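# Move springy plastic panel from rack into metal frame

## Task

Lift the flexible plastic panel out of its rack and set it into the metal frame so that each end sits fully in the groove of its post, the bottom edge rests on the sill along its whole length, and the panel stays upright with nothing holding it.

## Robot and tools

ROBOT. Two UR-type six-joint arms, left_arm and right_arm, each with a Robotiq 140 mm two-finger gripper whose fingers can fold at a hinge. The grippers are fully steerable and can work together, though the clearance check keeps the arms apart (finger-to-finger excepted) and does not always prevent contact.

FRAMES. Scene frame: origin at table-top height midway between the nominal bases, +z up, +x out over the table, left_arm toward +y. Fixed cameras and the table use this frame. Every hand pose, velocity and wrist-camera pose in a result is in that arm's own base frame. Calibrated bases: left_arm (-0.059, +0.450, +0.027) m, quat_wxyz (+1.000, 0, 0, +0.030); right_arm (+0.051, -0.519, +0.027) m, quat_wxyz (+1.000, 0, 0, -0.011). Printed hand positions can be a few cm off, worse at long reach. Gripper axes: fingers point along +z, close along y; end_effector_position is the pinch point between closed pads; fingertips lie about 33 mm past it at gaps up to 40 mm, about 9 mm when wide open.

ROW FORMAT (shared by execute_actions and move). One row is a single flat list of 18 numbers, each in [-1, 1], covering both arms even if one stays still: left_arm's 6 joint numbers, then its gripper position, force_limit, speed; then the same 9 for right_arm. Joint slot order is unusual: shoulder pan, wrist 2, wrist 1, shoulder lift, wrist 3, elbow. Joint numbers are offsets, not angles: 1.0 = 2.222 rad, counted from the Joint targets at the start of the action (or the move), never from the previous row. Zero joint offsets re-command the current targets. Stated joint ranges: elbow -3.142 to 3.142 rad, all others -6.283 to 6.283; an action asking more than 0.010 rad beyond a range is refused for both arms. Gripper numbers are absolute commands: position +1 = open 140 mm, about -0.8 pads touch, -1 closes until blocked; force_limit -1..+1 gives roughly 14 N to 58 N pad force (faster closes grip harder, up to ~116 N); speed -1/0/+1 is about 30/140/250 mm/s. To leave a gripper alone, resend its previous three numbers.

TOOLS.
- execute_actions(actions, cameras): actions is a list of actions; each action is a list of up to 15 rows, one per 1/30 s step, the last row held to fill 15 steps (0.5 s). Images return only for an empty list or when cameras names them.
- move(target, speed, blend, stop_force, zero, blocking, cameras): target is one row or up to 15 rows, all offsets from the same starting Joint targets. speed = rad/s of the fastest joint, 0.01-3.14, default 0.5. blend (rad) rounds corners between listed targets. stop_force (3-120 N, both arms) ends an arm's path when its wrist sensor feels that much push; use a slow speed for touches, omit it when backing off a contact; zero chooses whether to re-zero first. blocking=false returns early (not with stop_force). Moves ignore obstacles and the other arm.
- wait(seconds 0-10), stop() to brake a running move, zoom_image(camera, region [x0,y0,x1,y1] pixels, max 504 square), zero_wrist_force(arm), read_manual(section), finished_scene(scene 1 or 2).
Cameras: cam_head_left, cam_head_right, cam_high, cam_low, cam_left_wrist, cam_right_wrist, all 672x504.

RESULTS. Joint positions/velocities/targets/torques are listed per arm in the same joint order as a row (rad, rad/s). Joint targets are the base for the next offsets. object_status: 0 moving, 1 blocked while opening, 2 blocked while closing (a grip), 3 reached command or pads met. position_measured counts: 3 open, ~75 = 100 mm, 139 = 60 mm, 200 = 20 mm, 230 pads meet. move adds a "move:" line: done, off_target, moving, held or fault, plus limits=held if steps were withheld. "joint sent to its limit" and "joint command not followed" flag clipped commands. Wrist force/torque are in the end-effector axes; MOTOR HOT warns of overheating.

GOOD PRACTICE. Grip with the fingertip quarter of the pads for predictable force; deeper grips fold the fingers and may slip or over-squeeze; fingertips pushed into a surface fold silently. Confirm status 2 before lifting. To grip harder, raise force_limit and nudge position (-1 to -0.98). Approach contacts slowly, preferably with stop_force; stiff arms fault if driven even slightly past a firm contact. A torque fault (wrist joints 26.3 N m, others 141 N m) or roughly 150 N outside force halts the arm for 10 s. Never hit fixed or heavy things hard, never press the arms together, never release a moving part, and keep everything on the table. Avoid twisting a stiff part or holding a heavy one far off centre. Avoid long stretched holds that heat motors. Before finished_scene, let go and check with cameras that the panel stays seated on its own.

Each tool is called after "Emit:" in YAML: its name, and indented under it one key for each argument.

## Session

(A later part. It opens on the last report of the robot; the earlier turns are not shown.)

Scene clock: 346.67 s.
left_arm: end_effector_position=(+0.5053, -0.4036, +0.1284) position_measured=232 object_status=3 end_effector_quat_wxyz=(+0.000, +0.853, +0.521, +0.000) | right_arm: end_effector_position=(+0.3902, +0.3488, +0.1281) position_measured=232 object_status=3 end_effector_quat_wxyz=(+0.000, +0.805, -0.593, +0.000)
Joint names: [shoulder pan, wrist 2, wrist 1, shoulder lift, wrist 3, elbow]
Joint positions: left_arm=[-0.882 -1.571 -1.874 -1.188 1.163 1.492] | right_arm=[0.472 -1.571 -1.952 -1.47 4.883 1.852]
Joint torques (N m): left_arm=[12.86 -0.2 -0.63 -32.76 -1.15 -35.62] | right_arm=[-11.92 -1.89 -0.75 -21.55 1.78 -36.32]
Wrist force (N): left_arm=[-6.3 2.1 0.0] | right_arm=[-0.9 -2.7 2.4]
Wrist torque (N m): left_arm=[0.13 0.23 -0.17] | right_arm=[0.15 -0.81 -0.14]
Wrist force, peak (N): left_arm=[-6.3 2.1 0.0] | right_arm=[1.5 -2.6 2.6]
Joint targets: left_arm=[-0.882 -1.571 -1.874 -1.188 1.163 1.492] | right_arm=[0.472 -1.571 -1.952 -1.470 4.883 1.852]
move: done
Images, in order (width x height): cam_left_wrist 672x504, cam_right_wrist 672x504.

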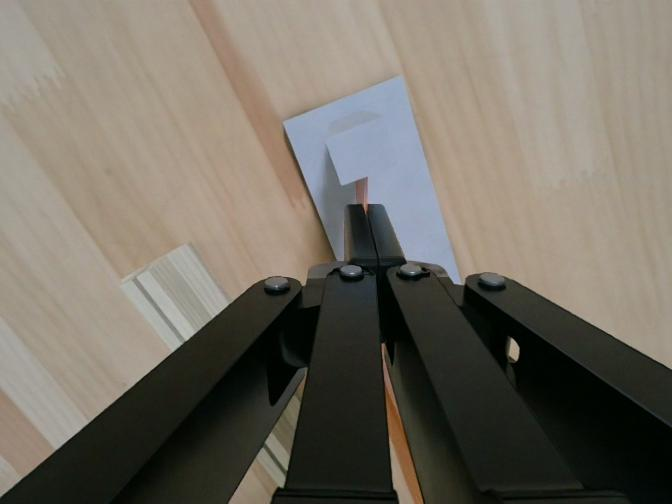

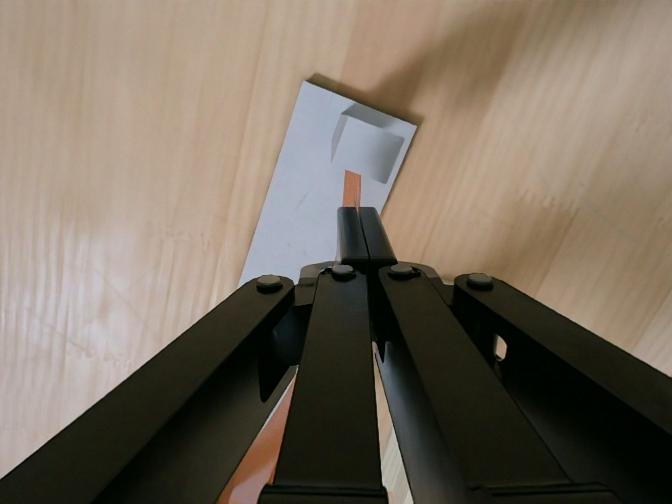

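Emit:
move:
  target:
    - [0.00105361,0,0.00050887,0.00119489,-0.02144865,-0.00170375,-1,0.6,-1,-0.00107837,0,0.00011861,0.00100087,0.02142388,-0.00111951,-1,0.6,-1]
    - [0.0021931,0,0.00093896,0.00220069,-0.0428114,-0.00313964,-1,0.6,-1,-0.00230927,0,0.00021133,0.00177687,0.04269523,-0.00198822,-1,0.6,-1]
  speed: 0.07
  blend: [0.01,0]
  stop_force: 8
  cameras: ["cam_left_wrist","cam_right_wrist"]

Emit:
zoom_image:
  camera: "cam_left_wrist"
  region: [310, 100, 420, 210]

Emit:
zoom_image:
  camera: "cam_right_wrist"
  region: [300, 100, 410, 210]

Scene clock: 366.30 s.
left_arm: end_effector_position=(+0.5086, -0.4028, +0.1284) position_measured=232 object_status=3 end_effector_quat_wxyz=(+0.000, +0.826, +0.563, +0.000) | right_arm: end_effector_position=(+0.3935, +0.3476, +0.1281) position_measured=232 object_status=3 end_effector_quat_wxyz=(+0.000, +0.775, -0.632, +0.000)
Joint names: [shoulder pan, wrist 2, wrist 1, shoulder lift, wrist 3, elbow]
Joint positions: left_arm=[-0.877 -1.571 -1.872 -1.183 1.068 1.485] | right_arm=[0.467 -1.571 -1.952 -1.467 4.978 1.848]
Joint torques (N m): left_arm=[13.06 -0.04 -0.44 -33.59 -1.21 -35.32] | right_arm=[-12.21 -3.05 -0.77 -21.73 1.86 -36.79]
Wrist force (N): left_arm=[-6.5 1.7 -0.5] | right_arm=[-1.1 -2.4 1.7]
Wrist torque (N m): left_arm=[0.12 0.22 -0.09] | right_arm=[0.10 -0.87 -0.19]
Wrist force, peak (N): left_arm=[-6.6 1.6 0.1] | right_arm=[-1.1 -2.9 2.7]
Joint targets: left_arm=[-0.877 -1.571 -1.872 -1.183 1.068 1.485] | right_arm=[0.467 -1.571 -1.952 -1.467 4.978 1.848]
move: done
Images, in order (width x height): cam_left_wrist 672x504, cam_right_wrist 672x504.

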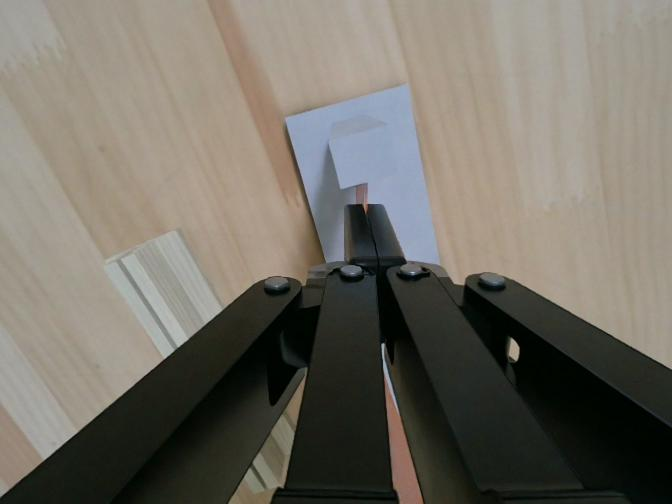

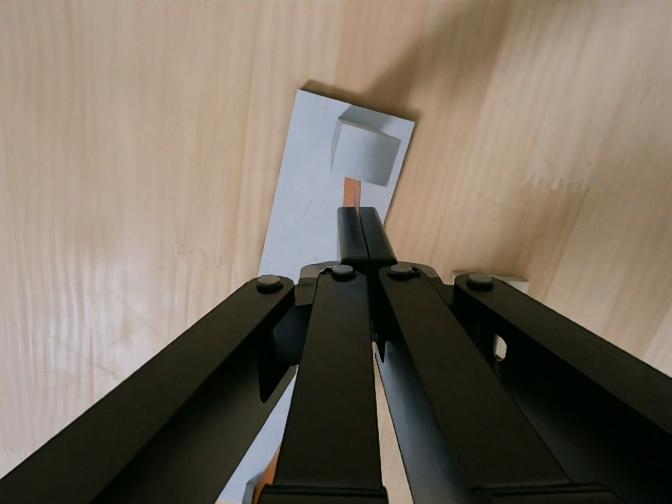

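Scaled by 4.582 from the camera's 672x504 image, which has a finer 960x720 frame.

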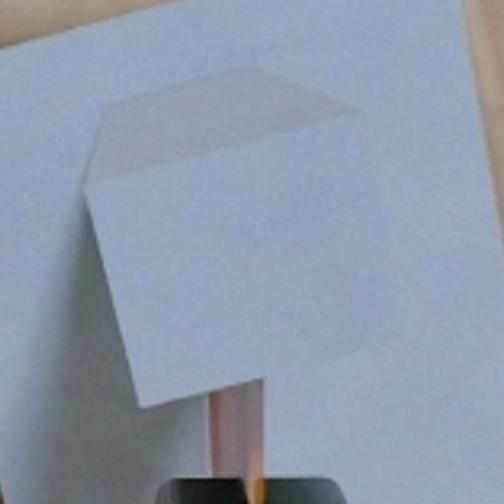

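Scaled by 4.582 from the camera's 672x504 image, which has a finer 960x720 frame.

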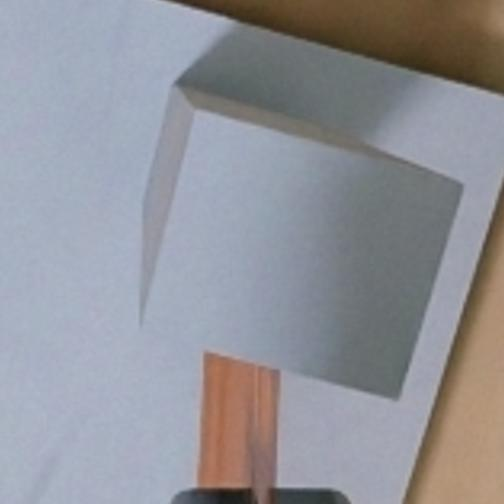

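Emit:
move:
  target:
    - [0.00096624,0,0.000474,0.00110331,-0.02153602,-0.00157731,-1,0.6,-1,-0.00099283,0,0.00011345,0.00093567,0.02150942,-0.00104911,-1,0.6,-1]
    - [0.00190053,0,0.00093359,0.00216741,-0.04310397,-0.003101,-1,0.6,-1,-0.00196099,0,0.00022492,0.00183922,0.04304351,-0.00206414,-1,0.6,-1]
  speed: 0.07
  blend: [0.01,0]
  stop_force: 8

Scene clock: 377.13 s.
left_arm: end_effector_position=(+0.5117, -0.4023, +0.1284) position_measured=232 object_status=3 end_effector_quat_wxyz=(+0.000, +0.797, +0.604, +0.000) | right_arm: end_effector_position=(+0.3966, +0.3467, +0.1281) position_measured=232 object_status=3 end_effector_quat_wxyz=(+0.000, +0.742, -0.670, +0.000)
Joint names: [shoulder pan, wrist 2, wrist 1, shoulder lift, wrist 3, elbow]
Joint positions: left_arm=[-0.873 -1.571 -1.87 -1.178 0.972 1.478] | right_arm=[0.462 -1.571 -1.951 -1.462 5.073 1.843]
Joint torques (N m): left_arm=[13.43 0.18 -0.46 -33.59 -1.31 -36.48] | right_arm=[-12.61 -3 -0.75 -21.79 1.86 -36.48]
Wrist force (N): left_arm=[-7.1 1.3 -0.1] | right_arm=[-1.9 -1.6 2.1]
Wrist torque (N m): left_arm=[0.14 0.16 -0.03] | right_arm=[0.16 -0.91 -0.25]
Wrist force, peak (N): left_arm=[-7.4 1.4 -0.2] | right_arm=[-1.8 -2.0 2.6]
Joint targets: left_arm=[-0.873 -1.571 -1.870 -1.178 0.972 1.478] | right_arm=[0.462 -1.571 -1.951 -1.462 5.073 1.843]
move: done

Emit:
move:
  target:
    - [0.00080309,0,0.00049783,0.00114719,-0.02169916,-0.00164502,-1,0.6,-1,-0.00078627,0,0.00012954,0.00103386,0.02171599,-0.0011634,-1,0.6,-1]
    - [0.00155962,0,0.00100229,0.00230288,-0.04344488,-0.00330518,-1,0.6,-1,-0.00151745,0,0.00026455,0.00208916,0.04348705,-0.00235371,-1,0.6,-1]
  speed: 0.07
  blend: [0.01,0]
  stop_force: 8
  cameras: ["cam_left_wrist","cam_right_wrist","cam_low"]

Emit:
zoom_image:
  camera: "cam_left_wrist"
  region: [310, 110, 420, 220]

Emit:
zoom_image:
  camera: "cam_right_wrist"
  region: [300, 110, 410, 220]

Emit:
zoom_image:
  camera: "cam_low"
  region: [270, 180, 390, 280]

Scene clock: 387.00 s.
left_arm: end_effector_position=(+0.5145, -0.4022, +0.1284) position_measured=232 object_status=3 end_effector_quat_wxyz=(+0.000, +0.766, +0.643, +0.000) | right_arm: end_effector_position=(+0.3996, +0.3463, +0.1281) position_measured=232 object_status=3 end_effector_quat_wxyz=(+0.000, +0.708, -0.707, +0.000)
Joint names: [shoulder pan, wrist 2, wrist 1, shoulder lift, wrist 3, elbow]
Joint positions: left_arm=[-0.869 -1.571 -1.868 -1.173 0.875 1.47] | right_arm=[0.459 -1.571 -1.951 -1.458 5.17 1.838]
Joint torques (N m): left_arm=[12.97 0.3 -0.32 -33.67 -1.47 -35.38] | right_arm=[-12.35 -2.94 -0.61 -22.12 2.07 -36.53]
Wrist force (N): left_arm=[-7.0 0.3 0.2] | right_arm=[-2.0 -1.5 2.5]
Wrist torque (N m): left_arm=[0.06 0.08 0.04] | right_arm=[0.04 -0.91 -0.33]
Wrist force, peak (N): left_arm=[-7.4 1.5 -0.4] | right_arm=[-1.9 -1.9 2.5]
Joint targets: left_arm=[-0.869 -1.571 -1.868 -1.173 0.875 1.470] | right_arm=[0.459 -1.571 -1.951 -1.458 5.170 1.838]
move: done
Images, in order (width x height): cam_low 672x504, cam_left_wrist 672x504, cam_right_wrist 672x504.

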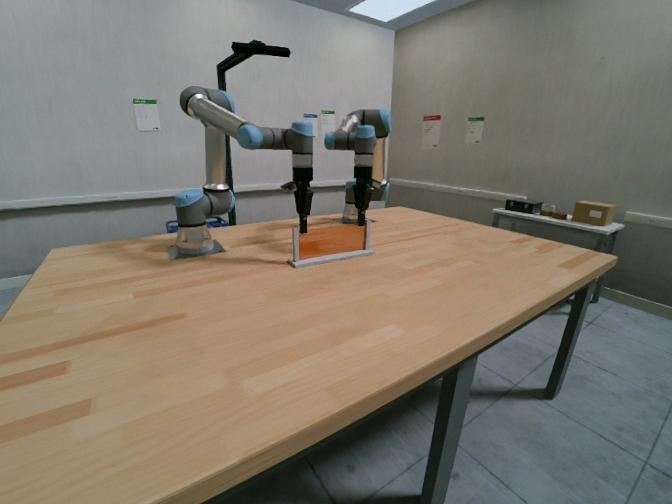

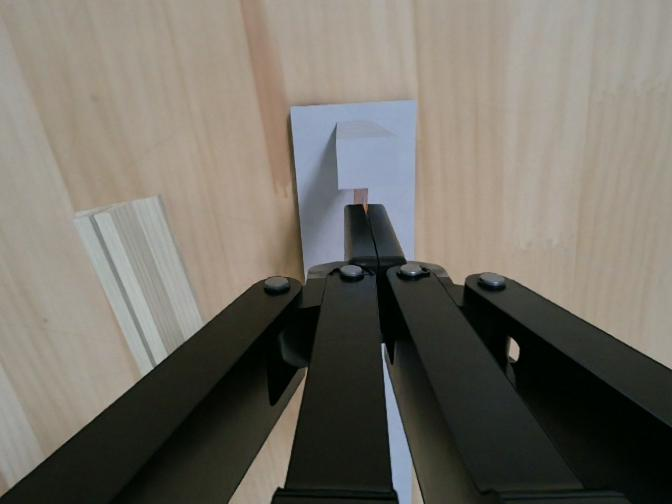

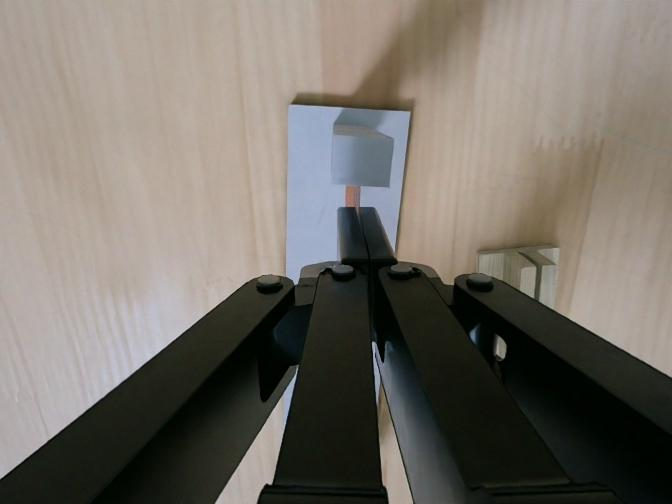

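Scaled by 4.582 from the camera's 672x504 image, which has a finer 960x720 frame.

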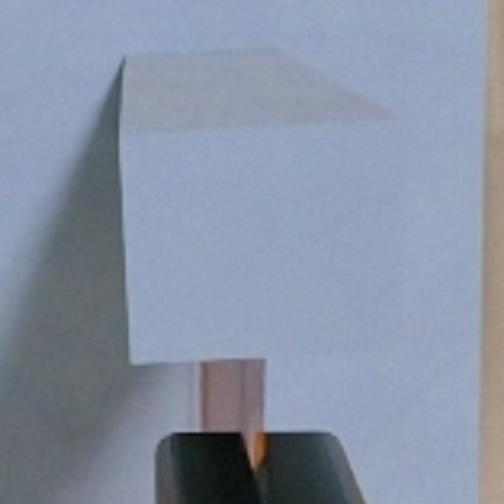

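Scaled by 4.582 from the camera's 672x504 image, which has a finer 960x720 frame.

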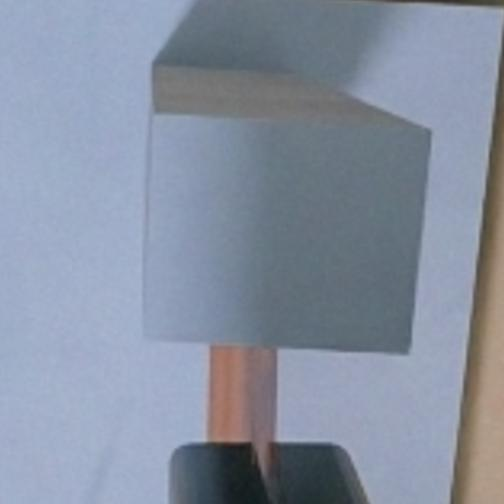

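Scaled by 4.200 from the camera's 672x504 image, which has a finer 960x720 frame.

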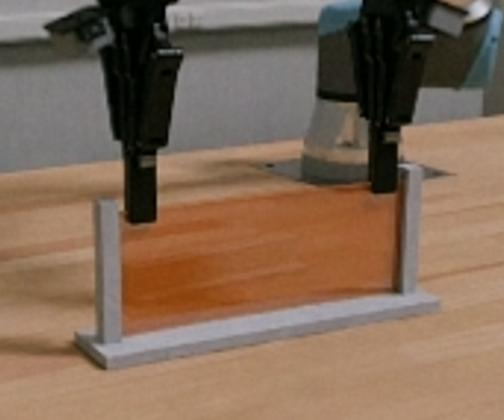

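Emit:
move:
  target: [0.00068788,0,0.00053032,0.00120773,-0.02181437,-0.00173805,-1,0.6,-1,-0.00063701,0,0.00014767,0.00112979,0.02186525,-0.00127746,-1,0.6,-1]
  speed: 0.06
  stop_force: 10

Emit:
move:
  target: [0,0,-0.00170205,0.00049971,0,0.00120234,-1,0.6,-1,0,0,-0.00189365,0.00065059,0,0.00124307,-1,0.6,-1]
  speed: 0.01
  stop_force: 4
  cameras: ["cam_left_wrist","cam_right_wrist"]

Scene clock: 394.17 s.
left_arm: end_effector_position=(+0.5159, -0.4023, +0.1284) position_measured=232 object_status=3 end_effector_quat_wxyz=(+0.000, +0.749, +0.662, +0.000) | right_arm: end_effector_position=(+0.4011, +0.3462, +0.1281) position_measured=232 object_status=3 end_effector_quat_wxyz=(+0.000, +0.690, -0.724, +0.000)
Joint names: [shoulder pan, wrist 2, wrist 1, shoulder lift, wrist 3, elbow]
Joint positions: left_arm=[-0.868 -1.571 -1.867 -1.17 0.827 1.466] | right_arm=[0.458 -1.571 -1.95 -1.455 5.219 1.835]
Joint torques (N m): left_arm=[13.37 0.49 -0.38 -33.53 -1.35 -35.9] | right_arm=[-12.65 -2.92 -0.67 -21.85 2.04 -36.57]
Wrist force (N): left_arm=[-7.1 0.4 0.5] | right_arm=[-1.6 -1.0 2.4]
Wrist torque (N m): left_arm=[0.13 0.11 0.07] | right_arm=[0.07 -0.99 -0.36]
Wrist force, peak (N): left_arm=[-7.4 0.6 0.3] | right_arm=[-2.0 -1.7 2.6]
Joint targets: left_arm=[-0.868 -1.571 -1.867 -1.170 0.827 1.466] | right_arm=[0.458 -1.571 -1.950 -1.455 5.219 1.835]
move: done

Scene clock: 395.30 s.
left_arm: end_effector_position=(+0.5159, -0.4023, +0.1270) position_measured=232 object_status=3 end_effector_quat_wxyz=(+0.000, +0.749, +0.662, +0.000) | right_arm: end_effector_position=(+0.4011, +0.3462, +0.1267) position_measured=232 object_status=3 end_effector_quat_wxyz=(+0.000, +0.690, -0.724, +0.000)
Joint names: [shoulder pan, wrist 2, wrist 1, shoulder lift, wrist 3, elbow]
Joint positions: left_arm=[-0.868 -1.571 -1.87 -1.17 0.827 1.469] | right_arm=[0.458 -1.571 -1.954 -1.454 5.219 1.838]
Joint torques (N m): left_arm=[12.01 0.53 -0.14 -36.75 -1.48 -19.38] | right_arm=[-12 -2.8 -0.54 -27.57 1.97 -22.47]
Wrist force (N): left_arm=[-6.5 0.3 -4.1] | right_arm=[-1.4 -0.9 -2.4]
Wrist torque (N m): left_arm=[0.13 0.08 0.06] | right_arm=[0.09 -0.95 -0.36]
Wrist force, peak (N): left_arm=[-6.5 0.5 -4.8] | right_arm=[-1.3 -1.0 -3.1]
Joint targets: left_arm=[-0.868 -1.571 -1.870 -1.170 0.827 1.469] | right_arm=[0.458 -1.571 -1.954 -1.454 5.219 1.837]
move: contact (left_arm, right_arm)
Images, in order (width x height): cam_left_wrist 672x504, cam_right_wrist 672x504.

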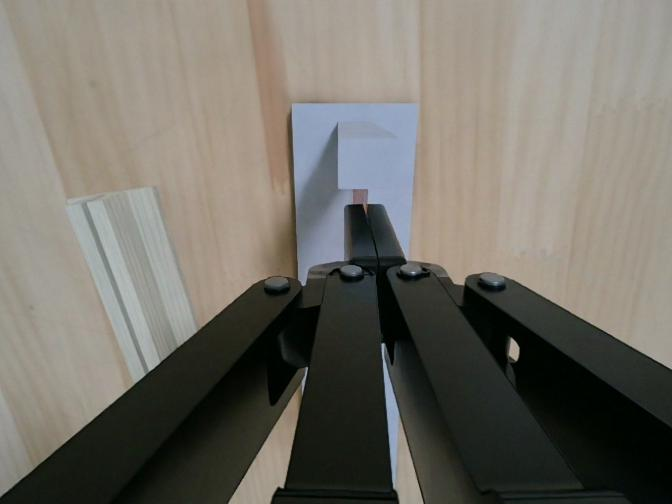

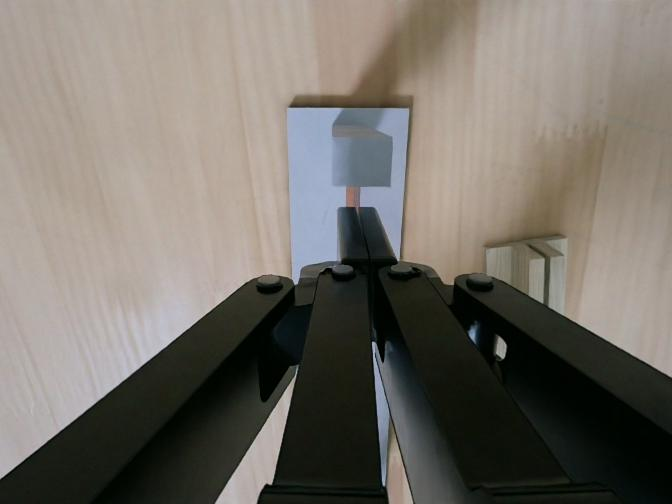

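Emit:
move:
  target:
    - [0,0,0,0,0,0,-0.25,0.6,-1,0,0,0,0,0,0,-0.25,0.6,-1]
    - [0,0,0.086697,-0.017322,0,-0.069375,-0.25,0.6,-1,0,0,0.093279,-0.023868,0,-0.069411,-0.25,0.6,-1]
  speed: 0.12
  cameras: ["all"]

Scene clock: 412.23 s.
left_arm: end_effector_position=(+0.5160, -0.4024, +0.2068) position_measured=160 object_status=3 end_effector_quat_wxyz=(+0.000, +0.749, +0.662, +0.000) | right_arm: end_effector_position=(+0.4011, +0.3462, +0.2066) position_measured=160 object_status=3 end_effector_quat_wxyz=(+0.000, +0.690, -0.724, +0.000)
Joint names: [shoulder pan, wrist 2, wrist 1, shoulder lift, wrist 3, elbow]
Joint positions: left_arm=[-0.868 -1.571 -1.678 -1.208 0.827 1.315] | right_arm=[0.458 -1.571 -1.747 -1.507 5.219 1.684]
Joint torques (N m): left_arm=[-2.51 0.48 -1.22 -57.57 -1.25 -38.72] | right_arm=[9.02 1.77 -1.73 -34.98 2.02 -36.94]
Wrist force (N): left_arm=[-0.4 0.5 -0.9] | right_arm=[3.4 -0.8 1.7]
Wrist torque (N m): left_arm=[0.12 0.02 0.01] | right_arm=[0.09 -0.75 -0.37]
Wrist force, peak (N): left_arm=[-6.5 0.4 -4.8] | right_arm=[3.9 -0.9 2.0]
Joint targets: left_arm=[-0.868 -1.571 -1.678 -1.208 0.827 1.315] | right_arm=[0.458 -1.571 -1.747 -1.507 5.219 1.683]
move: done

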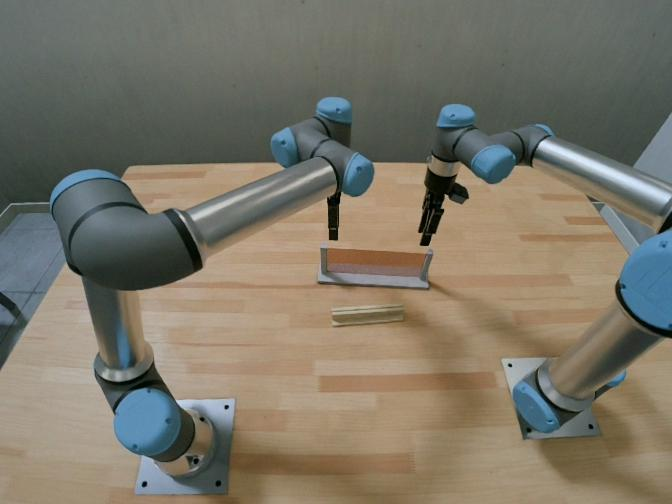

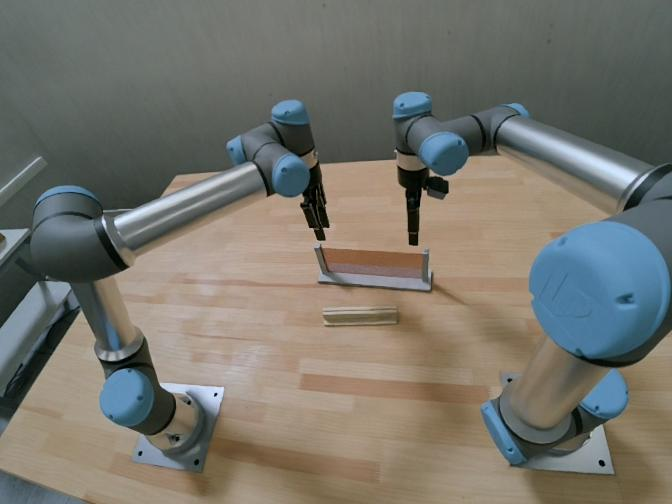

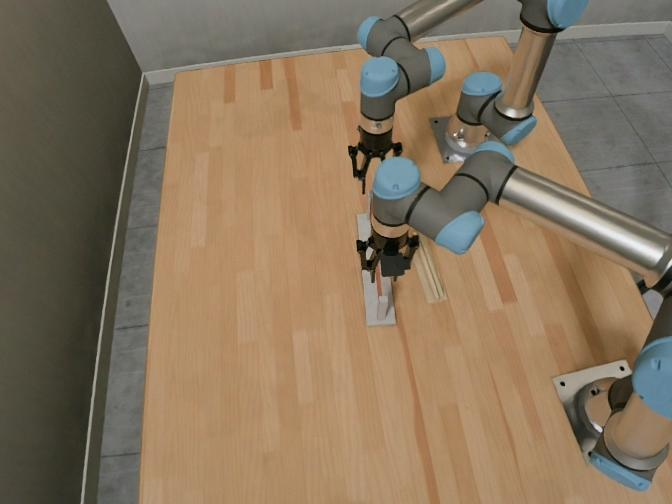

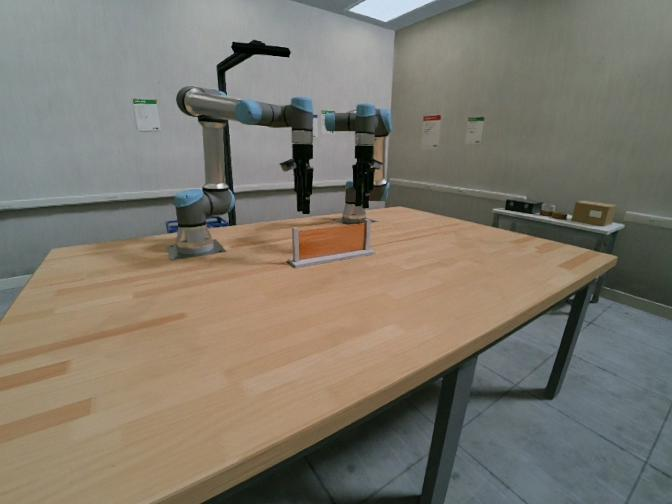

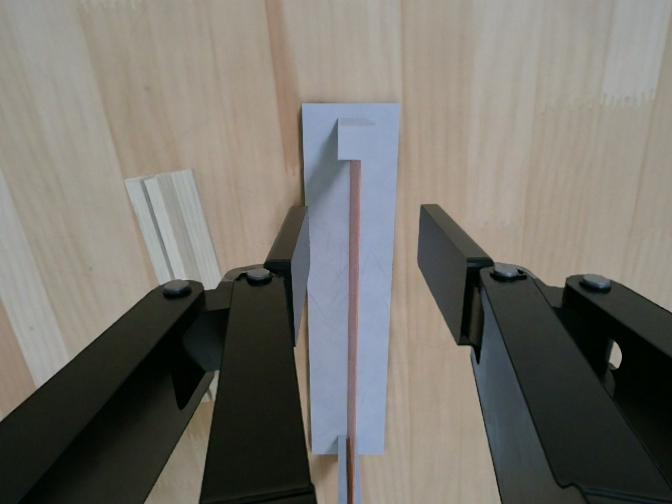

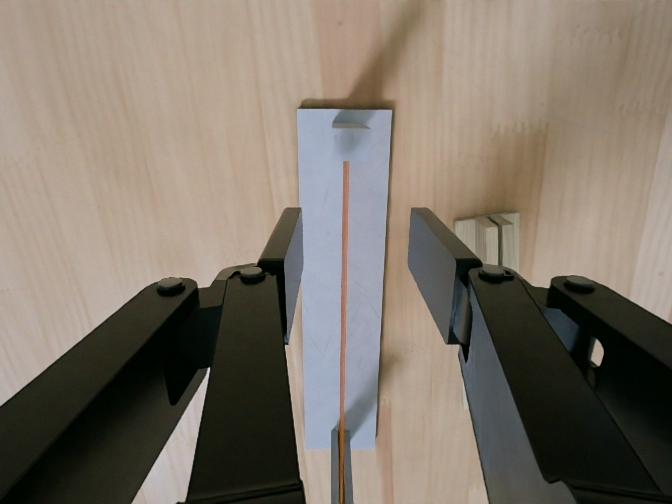

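Emit:
zoom_image:
  camera: "cam_low"
  region: [270, 200, 400, 280]

Emit:
zoom_image:
  camera: "cam_left_wrist"
  region: [270, 90, 430, 210]

Emit:
zoom_image:
  camera: "cam_right_wrist"
  region: [270, 90, 430, 210]

Emit:
zoom_image:
  camera: "cam_left_wrist"
  region: [280, 400, 420, 504]

Emit:
zoom_image:
  camera: "cam_right_wrist"
  region: [280, 400, 420, 504]

Scaled by 3.877 from the camera's 672x504 image, which has a finer 960x720 frame.

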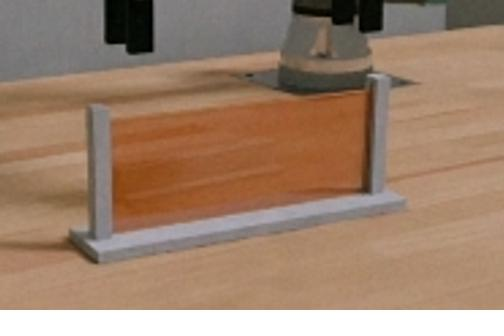

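Scaled by 3.150 from the camera's 672x504 image, which has a finer 960x720 frame.

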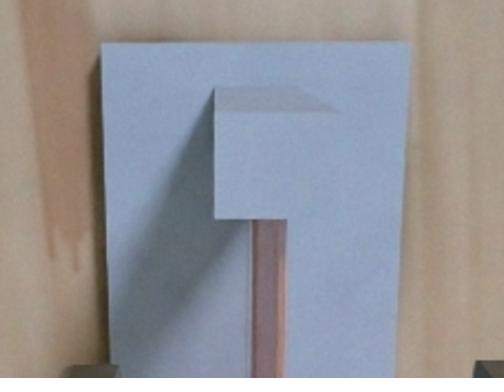

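Scaled by 3.150 from the camera's 672x504 image, which has a finer 960x720 frame.

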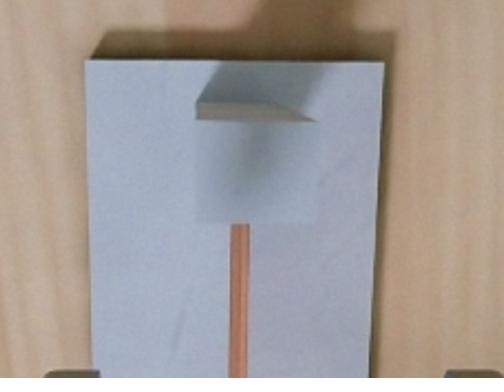

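Scaled by 3.600 from the camera's 672x504 image, which has a finer 960x720 frame.

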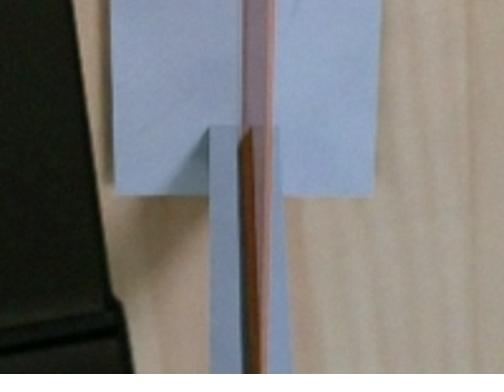

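Scaled by 3.600 from the camera's 672x504 image, which has a finer 960x720 frame.

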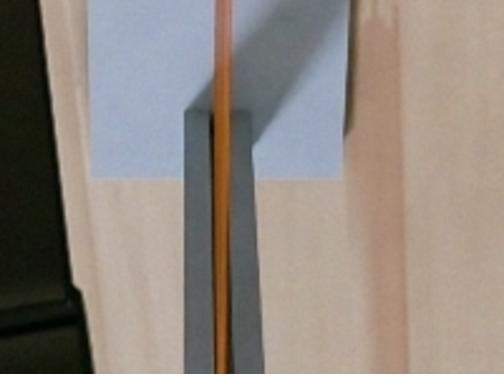

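Emit:
zoom_image:
  camera: "cam_low"
  region: [285, 215, 381, 270]

Scaled by 5.250 from the camera's 672x504 image, which has a finer 960x720 frame.

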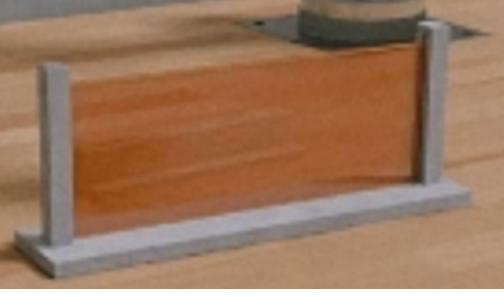

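Emit:
finished_scene:
  scene: 2

The scene is finished: the task was done.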